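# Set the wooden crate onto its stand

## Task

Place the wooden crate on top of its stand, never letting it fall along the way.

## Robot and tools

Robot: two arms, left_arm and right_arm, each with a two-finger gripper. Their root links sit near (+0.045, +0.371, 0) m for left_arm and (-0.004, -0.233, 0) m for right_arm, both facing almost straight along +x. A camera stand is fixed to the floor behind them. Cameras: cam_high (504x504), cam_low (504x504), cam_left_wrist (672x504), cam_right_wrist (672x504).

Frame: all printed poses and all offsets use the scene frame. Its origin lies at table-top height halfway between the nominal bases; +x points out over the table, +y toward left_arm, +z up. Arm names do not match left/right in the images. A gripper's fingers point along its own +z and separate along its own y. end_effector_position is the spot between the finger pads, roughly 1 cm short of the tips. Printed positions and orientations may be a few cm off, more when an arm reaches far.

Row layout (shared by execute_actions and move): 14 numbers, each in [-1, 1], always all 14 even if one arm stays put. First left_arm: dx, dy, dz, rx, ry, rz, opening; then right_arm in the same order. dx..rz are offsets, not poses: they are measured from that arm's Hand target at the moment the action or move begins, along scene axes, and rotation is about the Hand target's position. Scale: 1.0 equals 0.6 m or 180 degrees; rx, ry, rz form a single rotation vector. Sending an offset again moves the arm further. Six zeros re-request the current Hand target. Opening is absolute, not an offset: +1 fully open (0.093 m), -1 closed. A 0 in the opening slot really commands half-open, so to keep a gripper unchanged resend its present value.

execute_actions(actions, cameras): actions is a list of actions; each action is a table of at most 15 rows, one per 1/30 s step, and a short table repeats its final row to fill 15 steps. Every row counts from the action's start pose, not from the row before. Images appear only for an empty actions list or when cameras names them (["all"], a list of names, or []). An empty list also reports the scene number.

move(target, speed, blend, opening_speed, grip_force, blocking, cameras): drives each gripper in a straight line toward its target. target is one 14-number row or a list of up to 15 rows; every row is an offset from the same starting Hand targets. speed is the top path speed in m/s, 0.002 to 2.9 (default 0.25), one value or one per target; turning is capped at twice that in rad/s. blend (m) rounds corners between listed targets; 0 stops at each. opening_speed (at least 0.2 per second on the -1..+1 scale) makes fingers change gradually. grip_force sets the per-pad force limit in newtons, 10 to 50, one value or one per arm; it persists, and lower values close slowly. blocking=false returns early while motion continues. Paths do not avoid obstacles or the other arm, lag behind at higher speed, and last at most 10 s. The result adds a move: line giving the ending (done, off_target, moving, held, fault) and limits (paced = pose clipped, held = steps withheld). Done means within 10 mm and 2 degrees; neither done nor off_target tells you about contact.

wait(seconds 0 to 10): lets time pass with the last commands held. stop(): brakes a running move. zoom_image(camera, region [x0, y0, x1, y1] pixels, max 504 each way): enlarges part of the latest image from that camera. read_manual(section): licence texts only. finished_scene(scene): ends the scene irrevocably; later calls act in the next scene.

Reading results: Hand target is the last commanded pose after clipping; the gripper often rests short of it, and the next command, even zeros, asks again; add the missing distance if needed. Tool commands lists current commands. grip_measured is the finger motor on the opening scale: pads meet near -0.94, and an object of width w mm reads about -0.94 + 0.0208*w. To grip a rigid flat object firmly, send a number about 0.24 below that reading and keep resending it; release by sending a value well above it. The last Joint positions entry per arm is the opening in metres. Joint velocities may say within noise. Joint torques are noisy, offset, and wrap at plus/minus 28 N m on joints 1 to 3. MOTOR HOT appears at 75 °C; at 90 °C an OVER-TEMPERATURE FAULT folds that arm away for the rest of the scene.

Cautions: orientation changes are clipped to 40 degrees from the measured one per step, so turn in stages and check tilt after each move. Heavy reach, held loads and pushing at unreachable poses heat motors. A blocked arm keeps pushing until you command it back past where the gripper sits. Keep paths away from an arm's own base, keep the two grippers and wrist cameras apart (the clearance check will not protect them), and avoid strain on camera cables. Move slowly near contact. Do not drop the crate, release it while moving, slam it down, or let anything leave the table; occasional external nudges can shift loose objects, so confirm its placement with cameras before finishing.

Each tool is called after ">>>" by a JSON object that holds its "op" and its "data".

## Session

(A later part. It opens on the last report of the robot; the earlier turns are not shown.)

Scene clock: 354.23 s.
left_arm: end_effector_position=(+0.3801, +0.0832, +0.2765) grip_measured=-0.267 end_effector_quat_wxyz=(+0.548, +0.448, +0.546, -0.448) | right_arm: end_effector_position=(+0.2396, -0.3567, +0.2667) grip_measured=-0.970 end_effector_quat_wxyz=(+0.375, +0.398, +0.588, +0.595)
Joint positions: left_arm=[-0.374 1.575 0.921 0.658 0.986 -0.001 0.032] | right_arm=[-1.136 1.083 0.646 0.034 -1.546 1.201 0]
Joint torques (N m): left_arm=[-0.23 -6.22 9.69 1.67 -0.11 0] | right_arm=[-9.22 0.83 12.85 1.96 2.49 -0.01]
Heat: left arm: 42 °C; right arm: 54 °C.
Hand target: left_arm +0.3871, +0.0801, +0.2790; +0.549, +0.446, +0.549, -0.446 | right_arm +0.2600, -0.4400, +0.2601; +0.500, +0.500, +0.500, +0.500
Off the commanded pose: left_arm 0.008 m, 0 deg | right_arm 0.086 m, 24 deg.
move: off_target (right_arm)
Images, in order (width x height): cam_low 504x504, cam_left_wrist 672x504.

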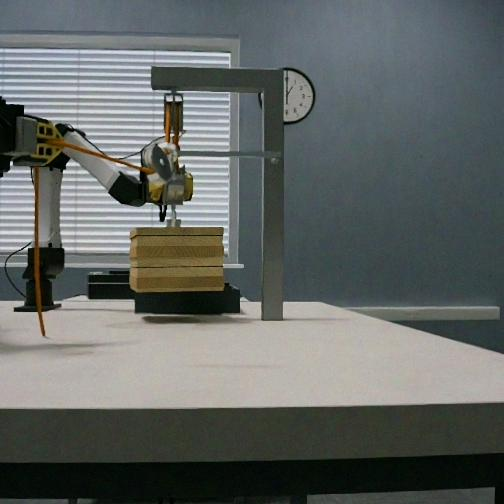

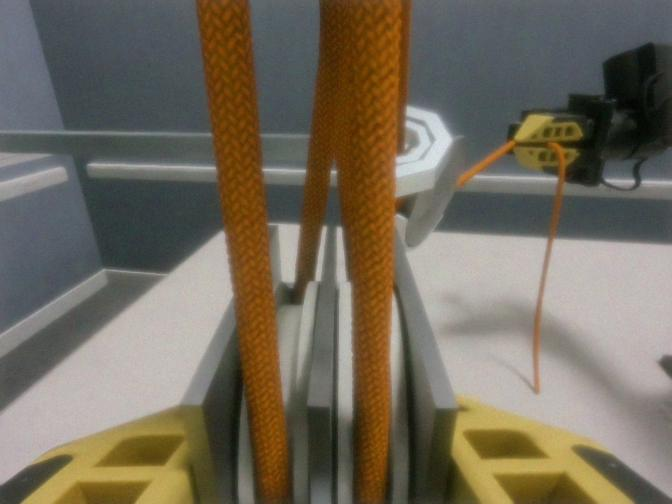

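>>> {"op": "move", "data": {"target": [0.0, 0.0833, 0.02, 0, 0, 0, -0.6, 0, 0, 0, 0, 0, 0, -1], "speed": 0.06, "cameras": ["cam_left_wrist", "cam_low", "cam_high"]}}

Scene clock: 366.77 s.
left_arm: end_effector_position=(+0.3782, +0.1088, +0.2791) grip_measured=-0.280 end_effector_quat_wxyz=(+0.532, +0.458, +0.541, -0.463) | right_arm: end_effector_position=(+0.2396, -0.3567, +0.2667) grip_measured=-0.970 end_effector_quat_wxyz=(+0.375, +0.398, +0.588, +0.595)
Joint positions: left_arm=[-0.289 1.554 0.921 0.621 1.117 -0.002 0.032] | right_arm=[-1.136 1.083 0.646 0.034 -1.546 1.201 0]
Joint torques (N m): left_arm=[4.46 -11.15 7.6 1.46 0.04 -0.01] | right_arm=[-9.09 0.92 12.93 1.92 2.45 -0.03]
Heat: left arm: 44 °C; right arm: 55 °C.
Hand target: left_arm +0.3871, +0.1300, +0.2910; +0.549, +0.445, +0.549, -0.446 | right_arm +0.2600, -0.4400, +0.2601; +0.500, +0.500, +0.500, +0.500
Off the commanded pose: left_arm 0.026 m, 3 deg | right_arm 0.086 m, 24 deg.
move: off_target (left_arm, right_arm)
Images, in order (width x height): cam_high 504x504, cam_low 504x504, cam_left_wrist 672x504.

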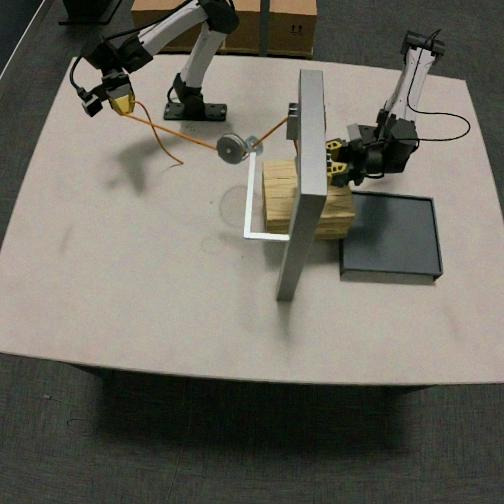

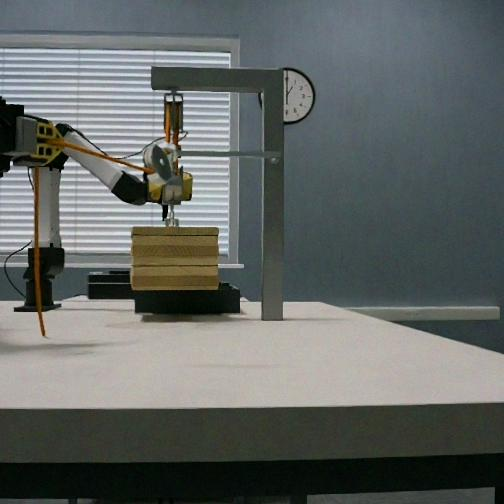

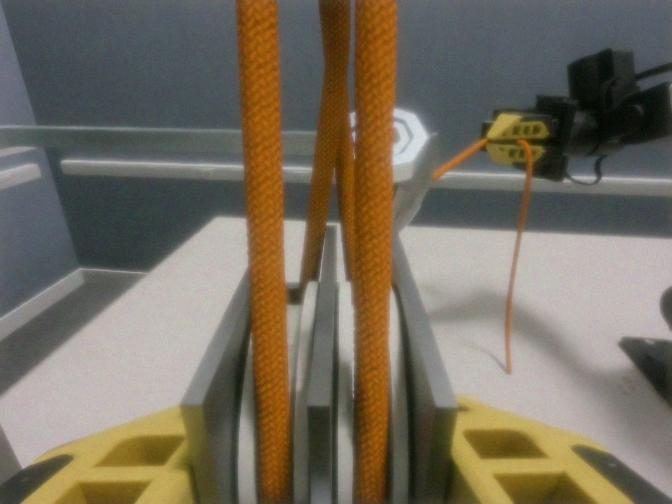

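>>> {"op": "move", "data": {"target": [0.0, 0.075, 0.0, 0.0989, 0.0148, -0.0386, -0.6, 0, 0, 0, 0, 0, 0, -1], "speed": 0.07, "cameras": ["cam_left_wrist", "cam_low", "cam_high", "cam_right_wrist"]}}

Scene clock: 427.13 s.
left_arm: end_effector_position=(+0.3713, +0.1336, +0.2882) grip_measured=-0.292 end_effector_quat_wxyz=(+0.430, +0.570, +0.557, -0.425) | right_arm: end_effector_position=(+0.2396, -0.3568, +0.2666) grip_measured=-0.970 end_effector_quat_wxyz=(+0.375, +0.399, +0.588, +0.595)
Joint positions: left_arm=[-0.214 1.641 1.46 -0.724 1.221 0.892 0.031] | right_arm=[-1.136 1.083 0.646 0.034 -1.545 1.201 0]
Joint torques (N m): left_arm=[8.49 -9.85 9.48 0.15 0.35 0.53] | right_arm=[-9.1 0.5 13.04 2.01 2.48 0]
Heat: left arm: 45 °C; right arm: 57 °C.
Hand target: left_arm +0.3871, +0.1751, +0.2910; +0.433, +0.547, +0.596, -0.398 | right_arm +0.2600, -0.4400, +0.2601; +0.500, +0.500, +0.500, +0.500
Off the commanded pose: left_arm 0.044 m, 6 deg | right_arm 0.086 m, 24 deg.
move: off_target (left_arm, right_arm)

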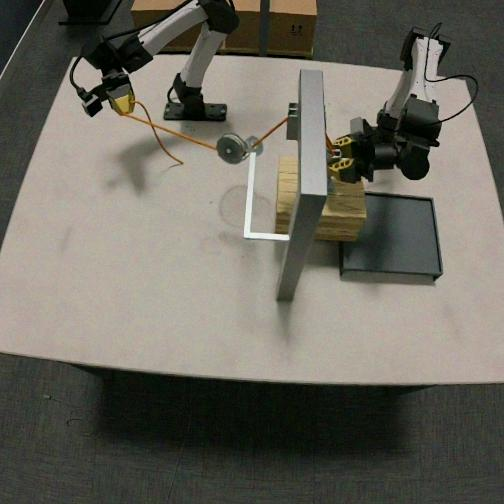

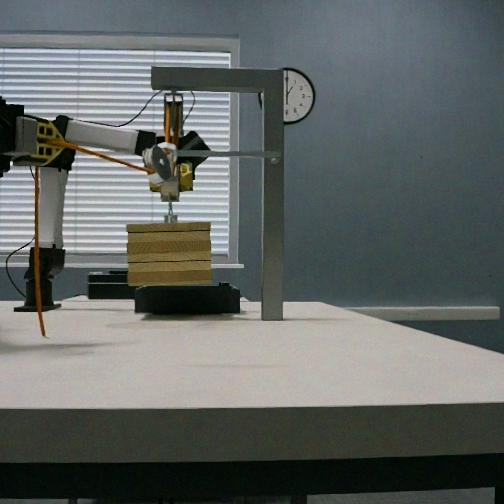

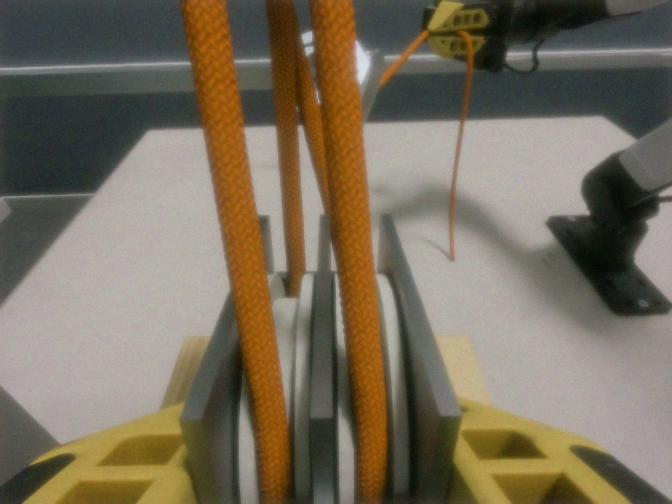

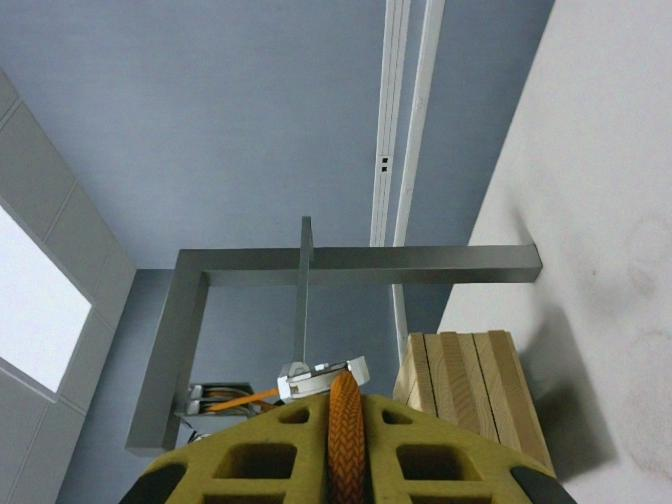

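>>> {"op": "move", "data": {"target": [0.03, 0.075, 0.01, 0.05, 0, 0.0, -0.6, 0, 0, 0, 0, 0, 0, -1], "speed": 0.07, "cameras": ["cam_low", "cam_high", "cam_right_wrist"]}}

Scene clock: 442.67 s.
left_arm: end_effector_position=(+0.3758, +0.1484, +0.2950) grip_measured=-0.292 end_effector_quat_wxyz=(+0.391, +0.599, +0.556, -0.423) | right_arm: end_effector_position=(+0.2396, -0.3568, +0.2666) grip_measured=-0.970 end_effector_quat_wxyz=(+0.375, +0.399, +0.588, +0.595)
Joint positions: left_arm=[-0.174 1.803 1.771 -1.242 1.211 1.254 0.031] | right_arm=[-1.136 1.083 0.646 0.034 -1.545 1.201 0]
Joint torques (N m): left_arm=[13.15 -11.71 10.92 -0.23 -0.52 0.3] | right_arm=[-8.8 0.81 13 1.97 2.48 -0.03]
Heat: left arm: 46 °C; right arm: 57 °C.
Hand target: left_arm +0.4051, +0.2200, +0.2970; +0.389, +0.579, +0.625, -0.350 | right_arm +0.2600, -0.4400, +0.2601; +0.500, +0.500, +0.500, +0.500
Off the commanded pose: left_arm 0.077 m, 12 deg | right_arm 0.086 m, 24 deg.
move: off_target (left_arm, right_arm)
Images, in order (width x height): cam_high 504x504, cam_low 504x504, cam_right_wrist 672x504.

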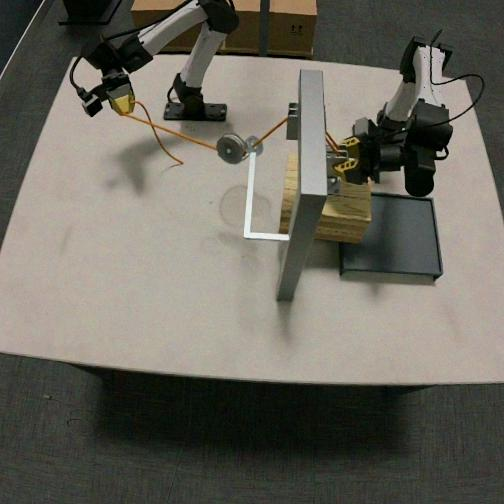

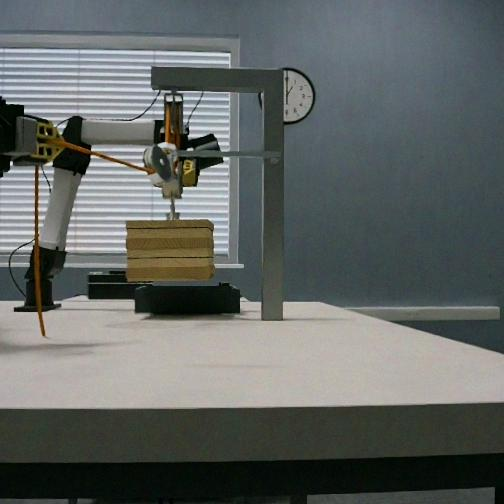

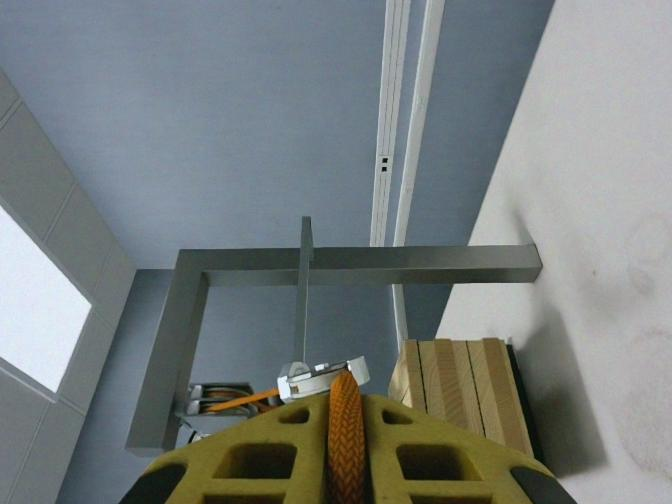

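>>> {"op": "move", "data": {"target": [0.0, 0.0, 0.0, 0, 0, 0, -0.6, 0.048, 0.125, -0.01, 0, 0, 0, -1], "speed": 0.05, "cameras": ["cam_low", "cam_high", "cam_right_wrist"]}}

Scene clock: 449.70 s.
left_arm: end_effector_position=(+0.3781, +0.1520, +0.2875) grip_measured=-0.292 end_effector_quat_wxyz=(+0.384, +0.605, +0.560, -0.416) | right_arm: end_effector_position=(+0.2861, -0.3344, +0.2582) grip_measured=-0.970 end_effector_quat_wxyz=(+0.459, +0.451, +0.544, +0.538)
Joint positions: left_arm=[-0.167 1.822 1.783 -1.278 1.19 1.296 0.031] | right_arm=[-0.812 0.936 0.422 0.516 -0.982 1.558 0]
Joint torques (N m): left_arm=[12.64 -12.12 11.67 -0.22 -0.32 0.08] | right_arm=[-1.87 -1.25 6.9 2.12 1.57 0.01]
Heat: left arm: 48 °C; right arm: 57 °C.
Hand target: left_arm +0.4051, +0.2200, +0.2969; +0.389, +0.579, +0.625, -0.350 | right_arm +0.2888, -0.3649, +0.2541; +0.500, +0.500, +0.500, +0.500
Off the commanded pose: left_arm 0.074 m, 11 deg | right_arm 0.031 m, 10 deg.
move: off_target (left_arm, right_arm)
Images, in order (width x height): cam_high 504x504, cam_low 504x504, cam_right_wrist 672x504.

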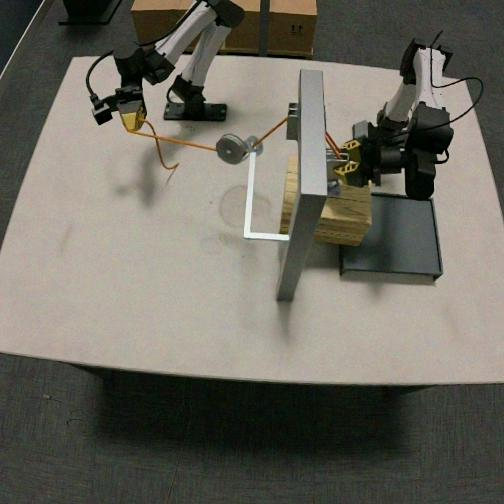

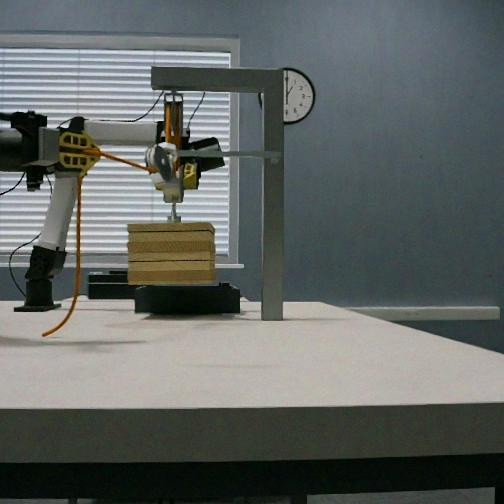

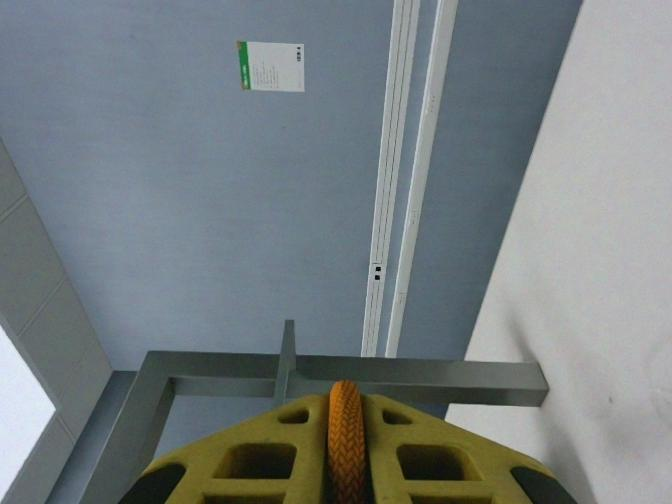

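>>> {"op": "zoom_image", "data": {"camera": "cam_low", "region": [110, 200, 270, 330]}}

>>> {"op": "zoom_image", "data": {"camera": "cam_high", "region": [260, 120, 460, 300]}}

Scaled by 3.150.

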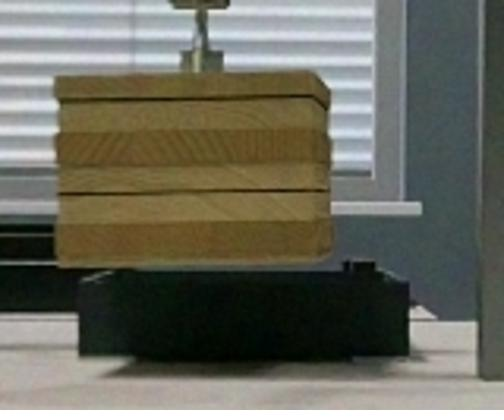

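Scaled by 2.520.

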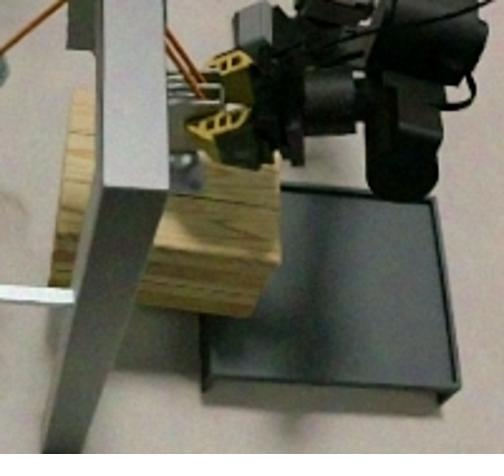

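>>> {"op": "move", "data": {"target": [0.025, 0.04, 0.0, 0, 0, 0, -0.6, 0.024, 0.0625, -0.005, 0, 0, 0, -1], "speed": 0.05, "cameras": ["cam_low", "cam_high", "cam_left_wrist"]}}

Scene clock: 466.47 s.
left_arm: end_effector_position=(+0.3857, +0.1639, +0.2841) grip_measured=-0.292 end_effector_quat_wxyz=(+0.369, +0.607, +0.561, -0.424) | right_arm: end_effector_position=(+0.3011, -0.2980, +0.2591) grip_measured=-0.970 end_effector_quat_wxyz=(+0.469, +0.444, +0.541, +0.538)
Joint positions: left_arm=[-0.131 1.917 1.909 -1.475 1.192 1.448 0.031] | right_arm=[-0.593 0.865 0.382 0.51 -0.758 1.56 0]
Joint torques (N m): left_arm=[14.9 -12.57 12.04 -0.13 -0.24 -0.07] | right_arm=[-1.62 -1.57 7.27 1.98 1.54 0.07]
Heat: left arm: 52 °C; right arm: 52 °C.
Hand target: left_arm +0.4200, +0.2440, +0.2970; +0.389, +0.579, +0.625, -0.350 | right_arm +0.3032, -0.3274, +0.2511; +0.500, +0.500, +0.500, +0.500
Off the commanded pose: left_arm 0.088 m, 12 deg | right_arm 0.031 m, 10 deg.
move: off_target (left_arm, right_arm)
Images, in order (width x height): cam_high 504x504, cam_low 504x504, cam_left_wrist 672x504.

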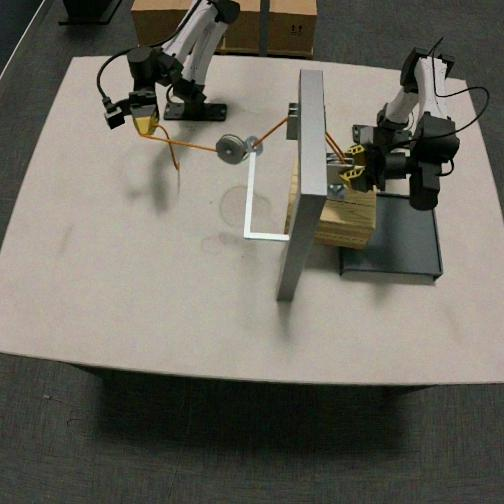

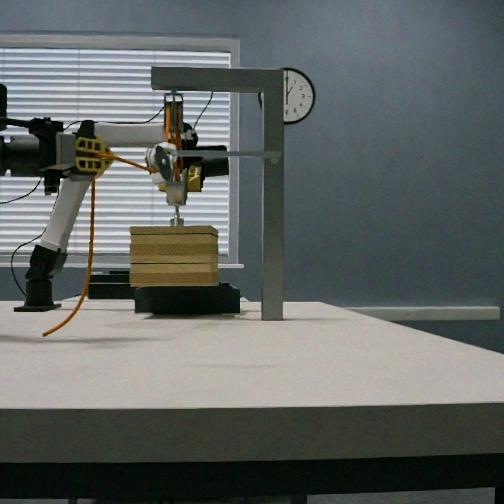

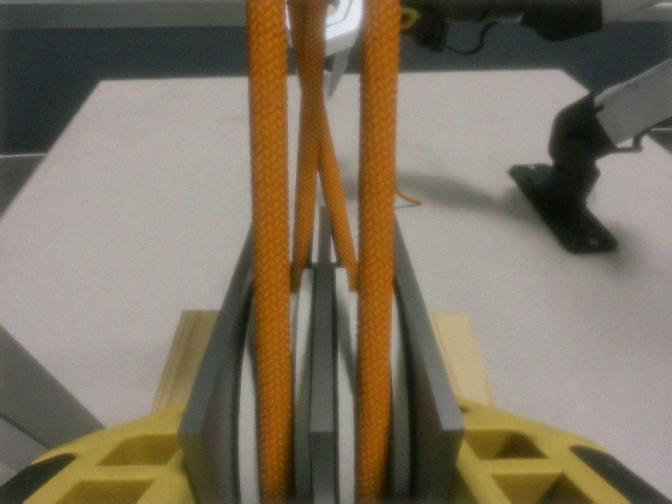

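>>> {"op": "move", "data": {"target": [0.01, 0.06, -0.005, 0, 0, 0, -0.6, 0.024, 0.0625, -0.005, 0, 0, 0, -1], "speed": 0.05, "cameras": ["cam_low", "cam_high"]}}

Scene clock: 470.93 s.
left_arm: end_effector_position=(+0.3871, +0.1798, +0.2845) grip_measured=-0.292 end_effector_quat_wxyz=(+0.380, +0.602, +0.559, -0.424) | right_arm: end_effector_position=(+0.3163, -0.2634, +0.2565) grip_measured=-0.970 end_effector_quat_wxyz=(+0.472, +0.451, +0.535, +0.536)
Joint positions: left_arm=[-0.083 1.927 1.914 -1.549 1.212 1.544 0.031] | right_arm=[-0.349 0.844 0.366 0.501 -0.496 1.561 0]
Joint torques (N m): left_arm=[18.29 -12.83 11.22 -0.06 -0.38 -0.07] | right_arm=[-1.28 -1.26 7.21 2.16 1.33 0.02]
Heat: left arm: 52 °C; right arm: 52 °C.
Hand target: left_arm +0.4261, +0.2800, +0.2940; +0.389, +0.579, +0.625, -0.350 | right_arm +0.3176, -0.2899, +0.2479; +0.500, +0.500, +0.500, +0.500
Off the commanded pose: left_arm 0.108 m, 12 deg | right_arm 0.028 m, 9 deg.
joint sent to its limit (left arm) — joint 4 (wrist pitch), lower limit. The joint targets are off in position and orientation.
move: off_target (left_arm, right_arm)
Images, in order (width x height): cam_high 504x504, cam_low 504x504.

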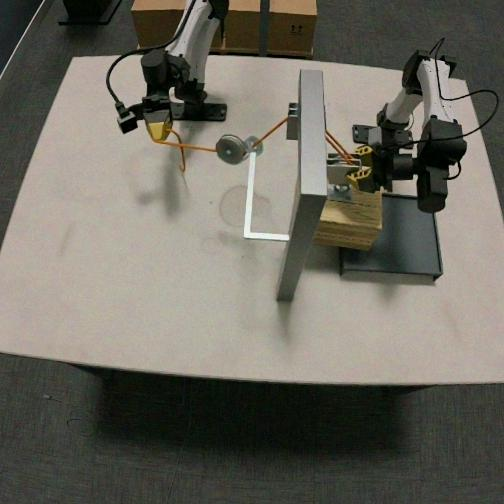

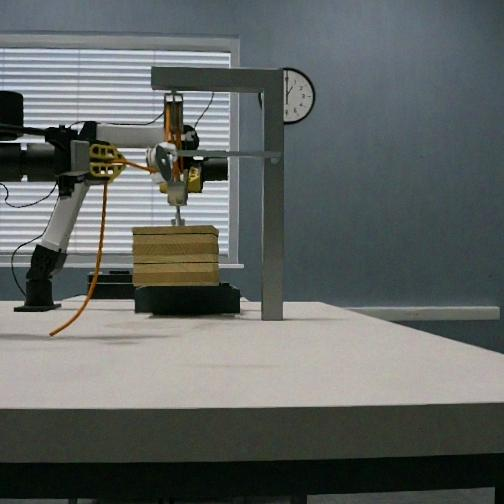

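>>> {"op": "move", "data": {"target": [0.005, 0.07, 0.0, -0.0487, -0.0087, 0.0543, -0.6, 0.01, 0.045, -0.003, 0, 0, 0, -1], "speed": 0.06, "cameras": ["cam_low", "cam_high", "cam_left_wrist"]}}

Scene clock: 489.47 s.
left_arm: end_effector_position=(+0.3912, +0.1896, +0.2832) grip_measured=-0.292 end_effector_quat_wxyz=(+0.417, +0.563, +0.550, -0.455) | right_arm: end_effector_position=(+0.3226, -0.2392, +0.2553) grip_measured=-0.970 end_effector_quat_wxyz=(+0.475, +0.457, +0.530, +0.534)
Joint positions: left_arm=[-0.039 1.909 1.808 -1.489 1.33 1.558 0.031] | right_arm=[-0.18 0.837 0.359 0.501 -0.31 1.561 0]
Joint torques (N m): left_arm=[23.72 -16.1 6.74 0.21 -0.1 -0.32] | right_arm=[-1.05 -1.25 7.05 2.23 1.28 -0.09]
Heat: left arm: 55 °C; right arm: 49 °C.
Hand target: left_arm +0.4290, +0.3221, +0.2940; +0.469, +0.497, +0.638, -0.354 | right_arm +0.3236, -0.2630, +0.2462; +0.500, +0.500, +0.500, +0.500
Off the commanded pose: left_arm 0.138 m, 18 deg | right_arm 0.025 m, 8 deg.
move: off_target (left_arm, right_arm)
Images, in order (width x height): cam_high 504x504, cam_low 504x504, cam_left_wrist 672x504.

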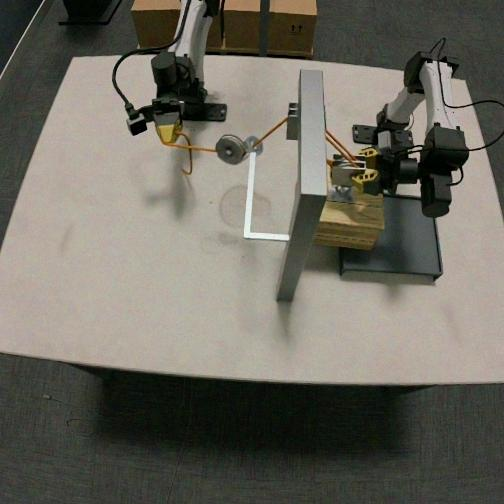

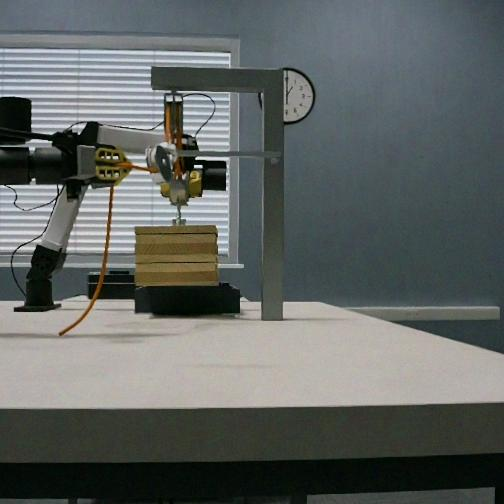

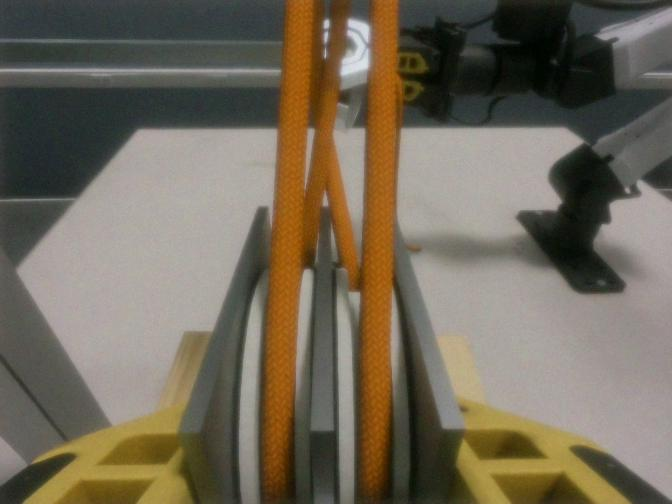

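>>> {"op": "zoom_image", "data": {"camera": "cam_high", "region": [260, 120, 460, 300]}}

>>> {"op": "zoom_image", "data": {"camera": "cam_low", "region": [110, 200, 270, 330]}}

Scaled by 2.520.

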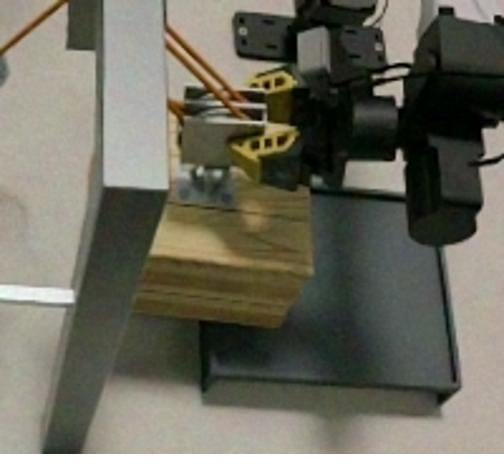

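Scaled by 3.150.

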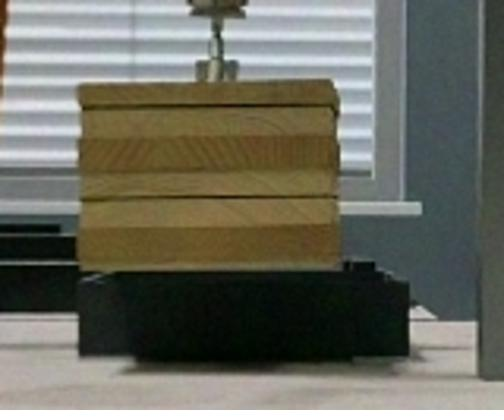

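>>> {"op": "move", "data": {"target": [0.0, -0.02, 0.0, 0, 0, 0, -0.6, 0.01, 0.09, -0.003, 0, 0, 0, -1], "speed": 0.04, "cameras": ["cam_low", "cam_high"]}}

Scene clock: 501.67 s.
left_arm: end_effector_position=(+0.3893, +0.1966, +0.2742) grip_measured=-0.292 end_effector_quat_wxyz=(+0.413, +0.558, +0.567, -0.444) | right_arm: end_effector_position=(+0.3267, -0.1883, +0.2547) grip_measured=-0.970 end_effector_quat_wxyz=(+0.479, +0.462, +0.523, +0.533)
Joint positions: left_arm=[-0.022 1.865 1.73 -1.411 1.303 1.5 0.031] | right_arm=[0.15 0.86 0.359 0.526 0.036 1.562 0]
Joint torques (N m): left_arm=[21.29 -14.48 9.54 0.23 0.17 -0.27] | right_arm=[-0.96 -0.43 7.35 2.32 1.07 -0.01]
Heat: left arm: 69 °C; right arm: 49 °C.
Hand target: left_arm +0.4291, +0.3101, +0.2940; +0.469, +0.497, +0.638, -0.354 | right_arm +0.3296, -0.2089, +0.2444; +0.500, +0.500, +0.500, +0.500
Off the commanded pose: left_arm 0.122 m, 16 deg | right_arm 0.023 m, 7 deg.
move: off_target (left_arm, right_arm)
Images, in order (width x height): cam_high 504x504, cam_low 504x504.

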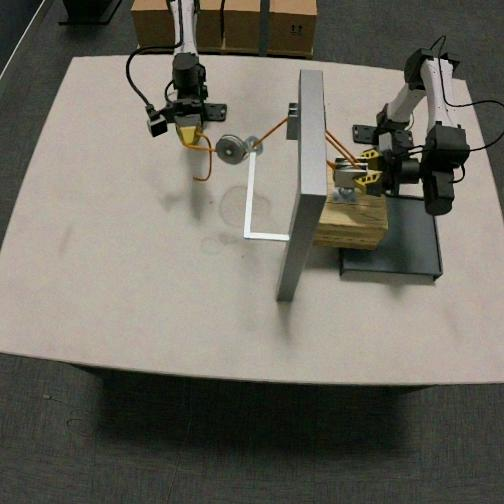

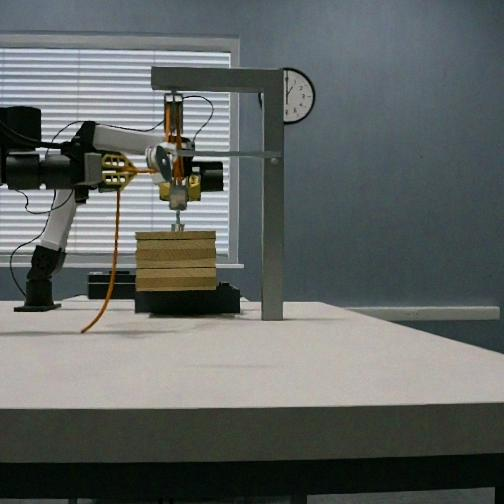

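>>> {"op": "move", "data": {"target": [-0.03, -0.12, 0.0, 0, 0, 0, -0.6, 0, 0, 0, 0, 0, 0, -1], "speed": 0.15, "cameras": ["cam_low", "cam_high", "cam_left_wrist"]}}

Scene clock: 506.27 s.
left_arm: end_effector_position=(+0.3910, +0.1904, +0.2716) grip_measured=-0.292 end_effector_quat_wxyz=(+0.422, +0.527, +0.604, -0.424) | right_arm: end_effector_position=(+0.3267, -0.1887, +0.2548) grip_measured=-0.970 end_effector_quat_wxyz=(+0.479, +0.463, +0.522, +0.532)
Joint positions: left_arm=[-0.046 1.707 1.516 -0.984 1.258 1.087 0.031] | right_arm=[0.15 0.86 0.359 0.527 0.039 1.562 0]
Joint torques (N m): left_arm=[9.5 -15.6 7.91 1.34 0.08 -0.67] | right_arm=[-0.83 -0.23 7.57 2.3 1.07 -0.06]
Heat: left arm: 71 °C; right arm: 49 °C.
Hand target: left_arm +0.4110, +0.2381, +0.2939; +0.469, +0.497, +0.638, -0.355 | right_arm +0.3296, -0.2089, +0.2444; +0.500, +0.500, +0.500, +0.500
Off the commanded pose: left_arm 0.056 m, 11 deg | right_arm 0.023 m, 7 deg.
move: off_target (left_arm, right_arm)
Images, in order (width x height): cam_high 504x504, cam_low 504x504, cam_left_wrist 672x504.

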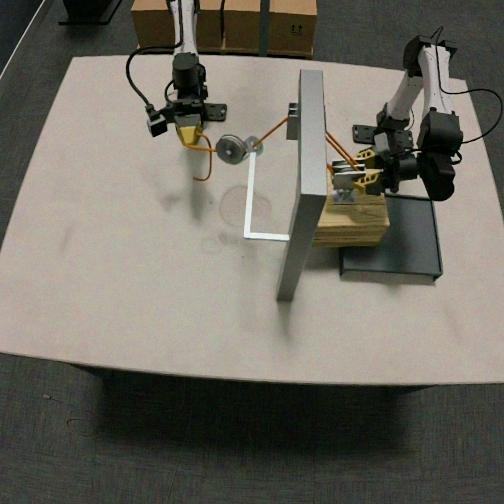

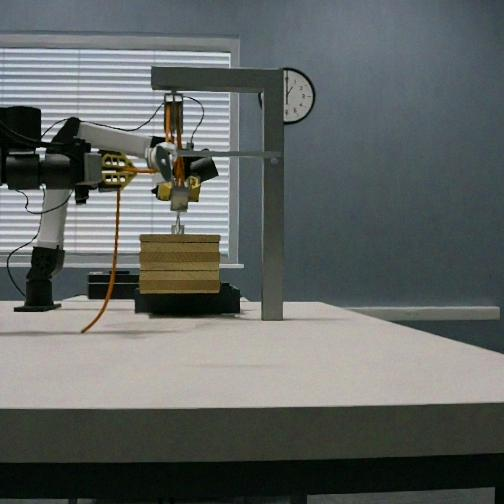

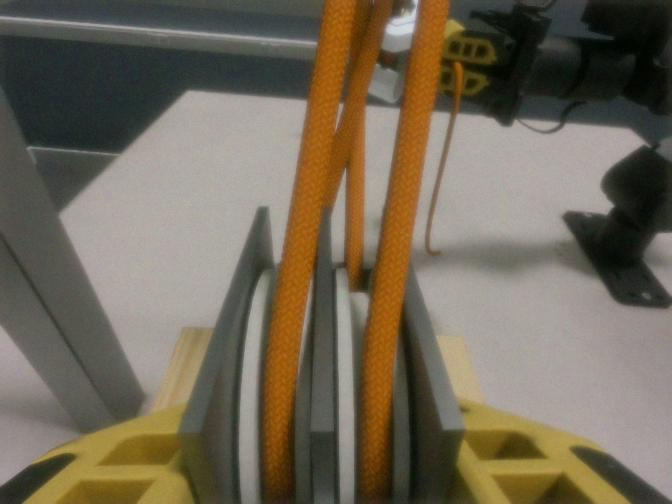

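>>> {"op": "move", "data": {"target": [-0.01, -0.09, -0.02, 0, 0, 0, -0.6, 0.0, 0.03, 0, 0, 0, 0, -1], "speed": 0.05, "cameras": ["cam_low", "cam_high"]}}

Scene clock: 529.03 s.
left_arm: end_effector_position=(+0.3937, +0.1658, +0.2664) grip_measured=-0.292 end_effector_quat_wxyz=(+0.429, +0.501, +0.630, -0.409) | right_arm: end_effector_position=(+0.3289, -0.1908, +0.2468) grip_measured=-0.970 end_effector_quat_wxyz=(+0.499, +0.495, +0.504, +0.501)
Joint positions: left_arm=[-0.127 1.607 1.346 -0.591 1.164 0.72 0.031] | right_arm=[0.236 0.889 0.359 0.532 0.227 1.563 0]
Joint torques (N m): left_arm=[3.15 -13.59 7.15 1.78 -0.16 -0.09] | right_arm=[1.18 -0.32 8.13 2.46 0.3 -0.08]
Heat: left arm: 60 °C; right arm: 48 °C.
Hand target: left_arm +0.4051, +0.1841, +0.2820; +0.469, +0.497, +0.638, -0.354 | right_arm +0.3296, -0.1910, +0.2444; +0.500, +0.500, +0.500, +0.500
Off the commanded pose: left_arm 0.027 m, 8 deg | right_arm 0.002 m, 1 deg.
move: off_target (left_arm)
Images, in order (width x height): cam_high 504x504, cam_low 504x504.

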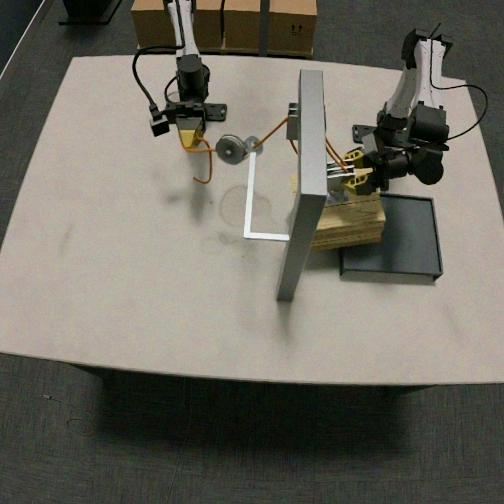

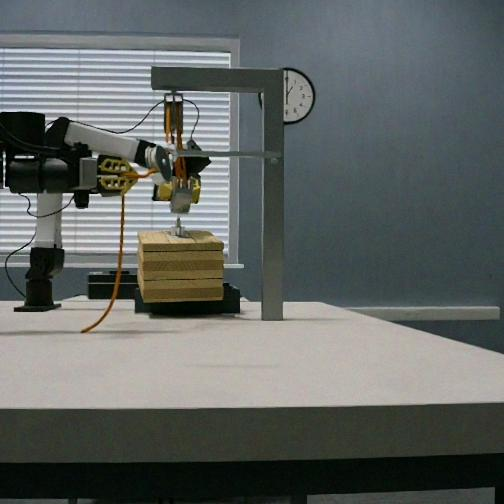

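>>> {"op": "move", "data": {"target": [-0.01, -0.06, -0.02, 0, 0, 0, -0.6, 0.0, 0.02, 0, 0, 0, 0, -1], "speed": 0.05, "cameras": ["cam_low", "cam_high", "cam_left_wrist"]}}

Scene clock: 533.03 s.
left_arm: end_effector_position=(+0.3915, +0.1260, +0.2506) grip_measured=-0.292 end_effector_quat_wxyz=(+0.436, +0.511, +0.630, -0.390) | right_arm: end_effector_position=(+0.3286, -0.1795, +0.2432) grip_measured=-0.970 end_effector_quat_wxyz=(+0.499, +0.497, +0.506, +0.498)
Joint positions: left_arm=[-0.253 1.588 1.239 -0.33 1.043 0.56 0.031] | right_arm=[0.303 0.911 0.359 0.545 0.297 1.563 0]
Joint torques (N m): left_arm=[3.79 -14.31 7.06 1.61 0.02 -0.07] | right_arm=[0.79 -0.43 8.57 2.43 0.26 0]
Heat: left arm: 58 °C; right arm: 48 °C.
Hand target: left_arm +0.3991, +0.1481, +0.2698; +0.469, +0.497, +0.638, -0.355 | right_arm +0.3296, -0.1789, +0.2444; +0.500, +0.500, +0.500, +0.500
Off the commanded pose: left_arm 0.030 m, 6 deg | right_arm 0.002 m, 1 deg.
move: off_target (left_arm)
Images, in order (width x height): cam_high 504x504, cam_low 504x504, cam_left_wrist 672x504.

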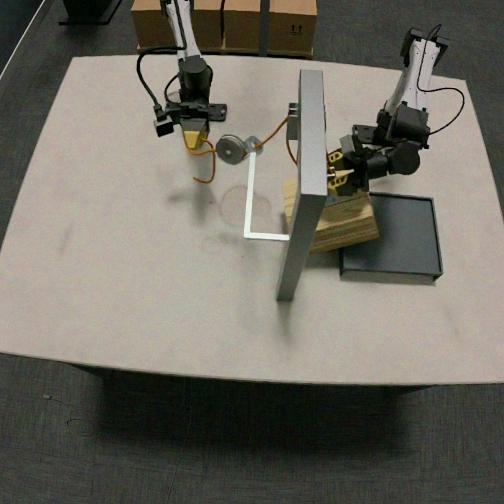

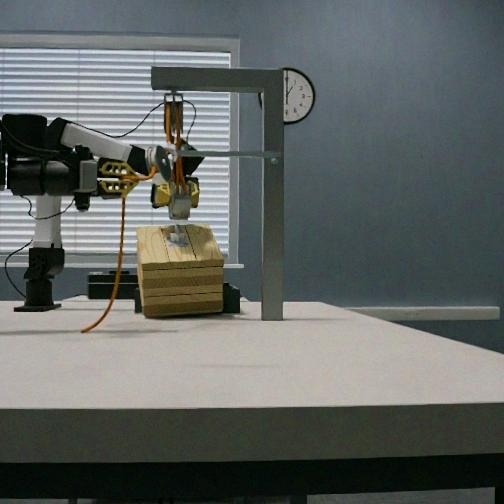

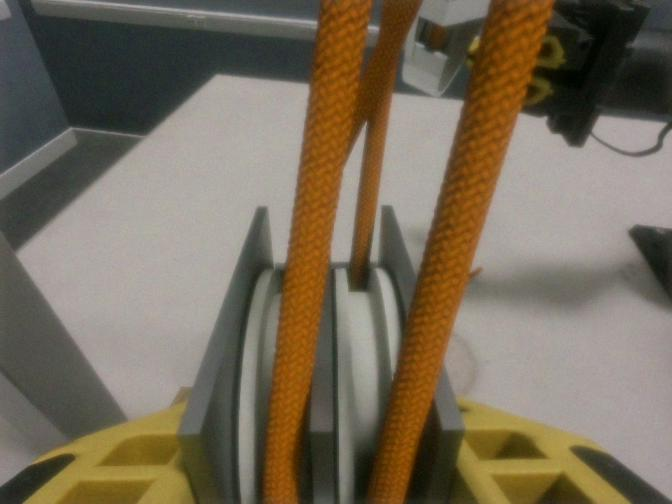

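>>> {"op": "move", "data": {"target": [0, 0, 0, 0, 0, 0, -0.6, 0, 0, 0, 0, 0, 0, 0.2], "opening_speed": 0.6, "cameras": ["cam_low", "cam_high", "cam_right_wrist"]}}

Scene clock: 545.63 s.
left_arm: end_effector_position=(+0.3915, +0.1260, +0.2507) grip_measured=-0.292 end_effector_quat_wxyz=(+0.436, +0.511, +0.630, -0.390) | right_arm: end_effector_position=(+0.3286, -0.1795, +0.2437) grip_measured=+0.197 end_effector_quat_wxyz=(+0.499, +0.497, +0.505, +0.499)
Joint positions: left_arm=[-0.253 1.588 1.239 -0.329 1.043 0.559 0.031] | right_arm=[0.303 0.911 0.359 0.547 0.297 1.564 0.055]
Joint torques (N m): left_arm=[3.79 -14.3 7.04 1.61 0.01 -0.07] | right_arm=[0.8 -0.29 8.64 2.43 0.29 -0.08]
Heat: left arm: 52 °C; right arm: 49 °C.
Hand target: left_arm +0.3991, +0.1481, +0.2699; +0.469, +0.497, +0.638, -0.354 | right_arm +0.3296, -0.1789, +0.2444; +0.500, +0.500, +0.500, +0.500
Off the commanded pose: left_arm 0.030 m, 6 deg | right_arm 0.001 m, 1 deg.
move: off_target (left_arm)
Images, in order (width x height): cam_high 504x504, cam_low 504x504, cam_right_wrist 672x504.

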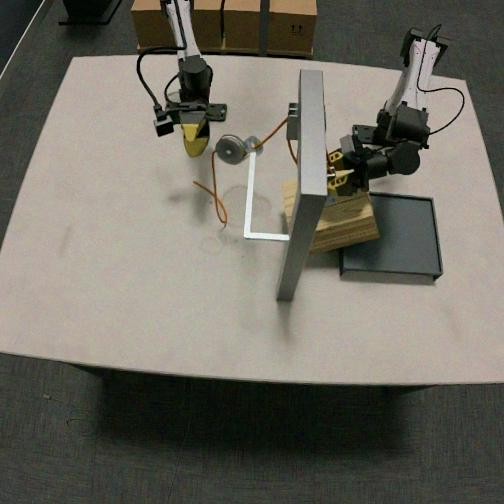

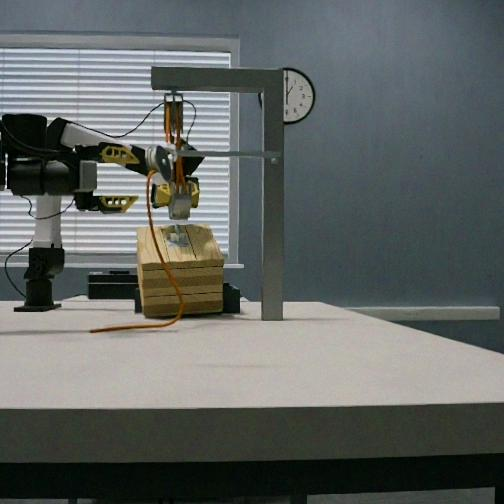

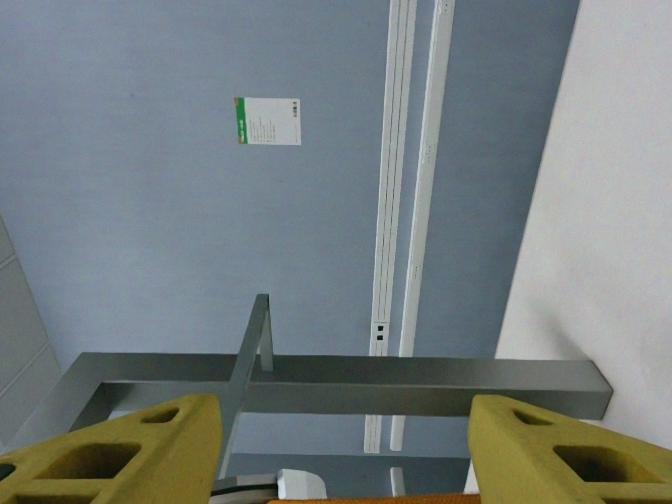

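>>> {"op": "move", "data": {"target": [[0, 0, -0.02, 0, 0, 0, -0.6, -0.116, 0, 0, 0, 0, 0, 0.2], [0, 0, -0.02, 0, 0, 0, -0.6, -0.116, -0.0685, -0.124, -0.4875, -0.1306, 0.1306, 0.2], [0, 0, -0.02, 0, 0, 0, -0.6, 0.1173, -0.0352, -0.2657, -0.4768, -0.2223, 0.3018, -1]], "speed": 0.25, "blend": [0.02, 0.02, 0], "cameras": ["all"]}}

Scene clock: 599.77 s.
left_arm: end_effector_position=(+0.3903, +0.1233, +0.2478) grip_measured=-0.292 end_effector_quat_wxyz=(+0.447, +0.515, +0.620, -0.389) | right_arm: end_effector_position=(+0.3960, -0.2020, +0.0786) grip_measured=-0.981 end_effector_quat_wxyz=(+0.552, -0.370, +0.674, +0.324)
Joint positions: left_arm=[-0.26 1.582 1.202 -0.26 1.048 0.551 0.031] | right_arm=[-0.342 1.971 0.836 0.38 -1.303 -0.708 0]
Joint torques (N m): left_arm=[4.3 -13.3 6.46 1.45 -0.04 -0.01] | right_arm=[0.66 -8.01 7.79 1.43 -0.52 -0.18]
Heat: left arm: 51 °C; right arm: 49 °C.
Hand target: left_arm +0.3991, +0.1480, +0.2579; +0.469, +0.497, +0.638, -0.354 | right_arm +0.4000, -0.2000, +0.0850; +0.557, -0.383, +0.663, +0.321
Off the commanded pose: left_arm 0.028 m, 6 deg | right_arm 0.008 m, 2 deg.
move: off_target (left_arm)

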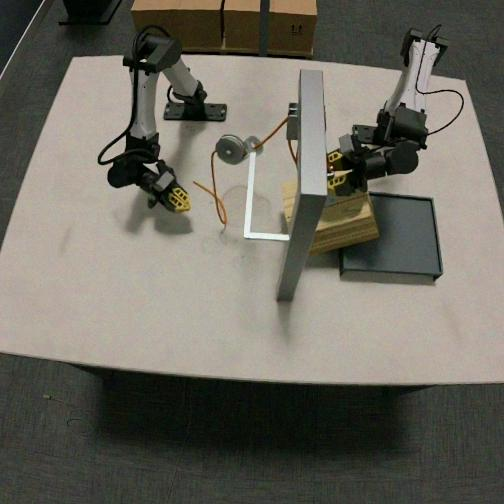

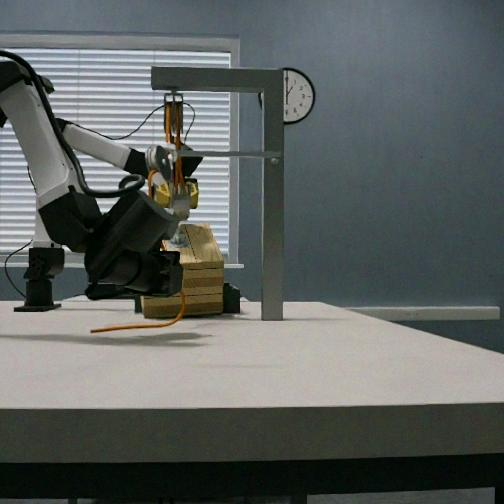

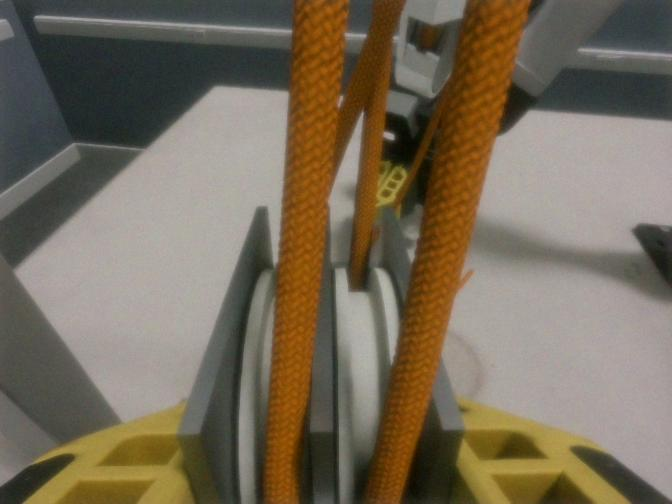

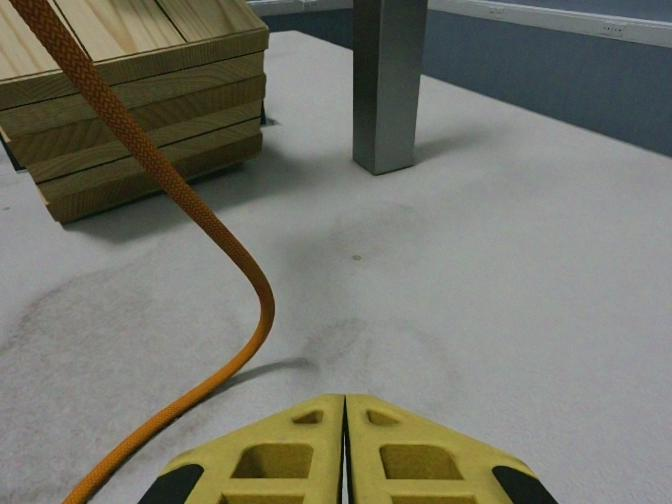

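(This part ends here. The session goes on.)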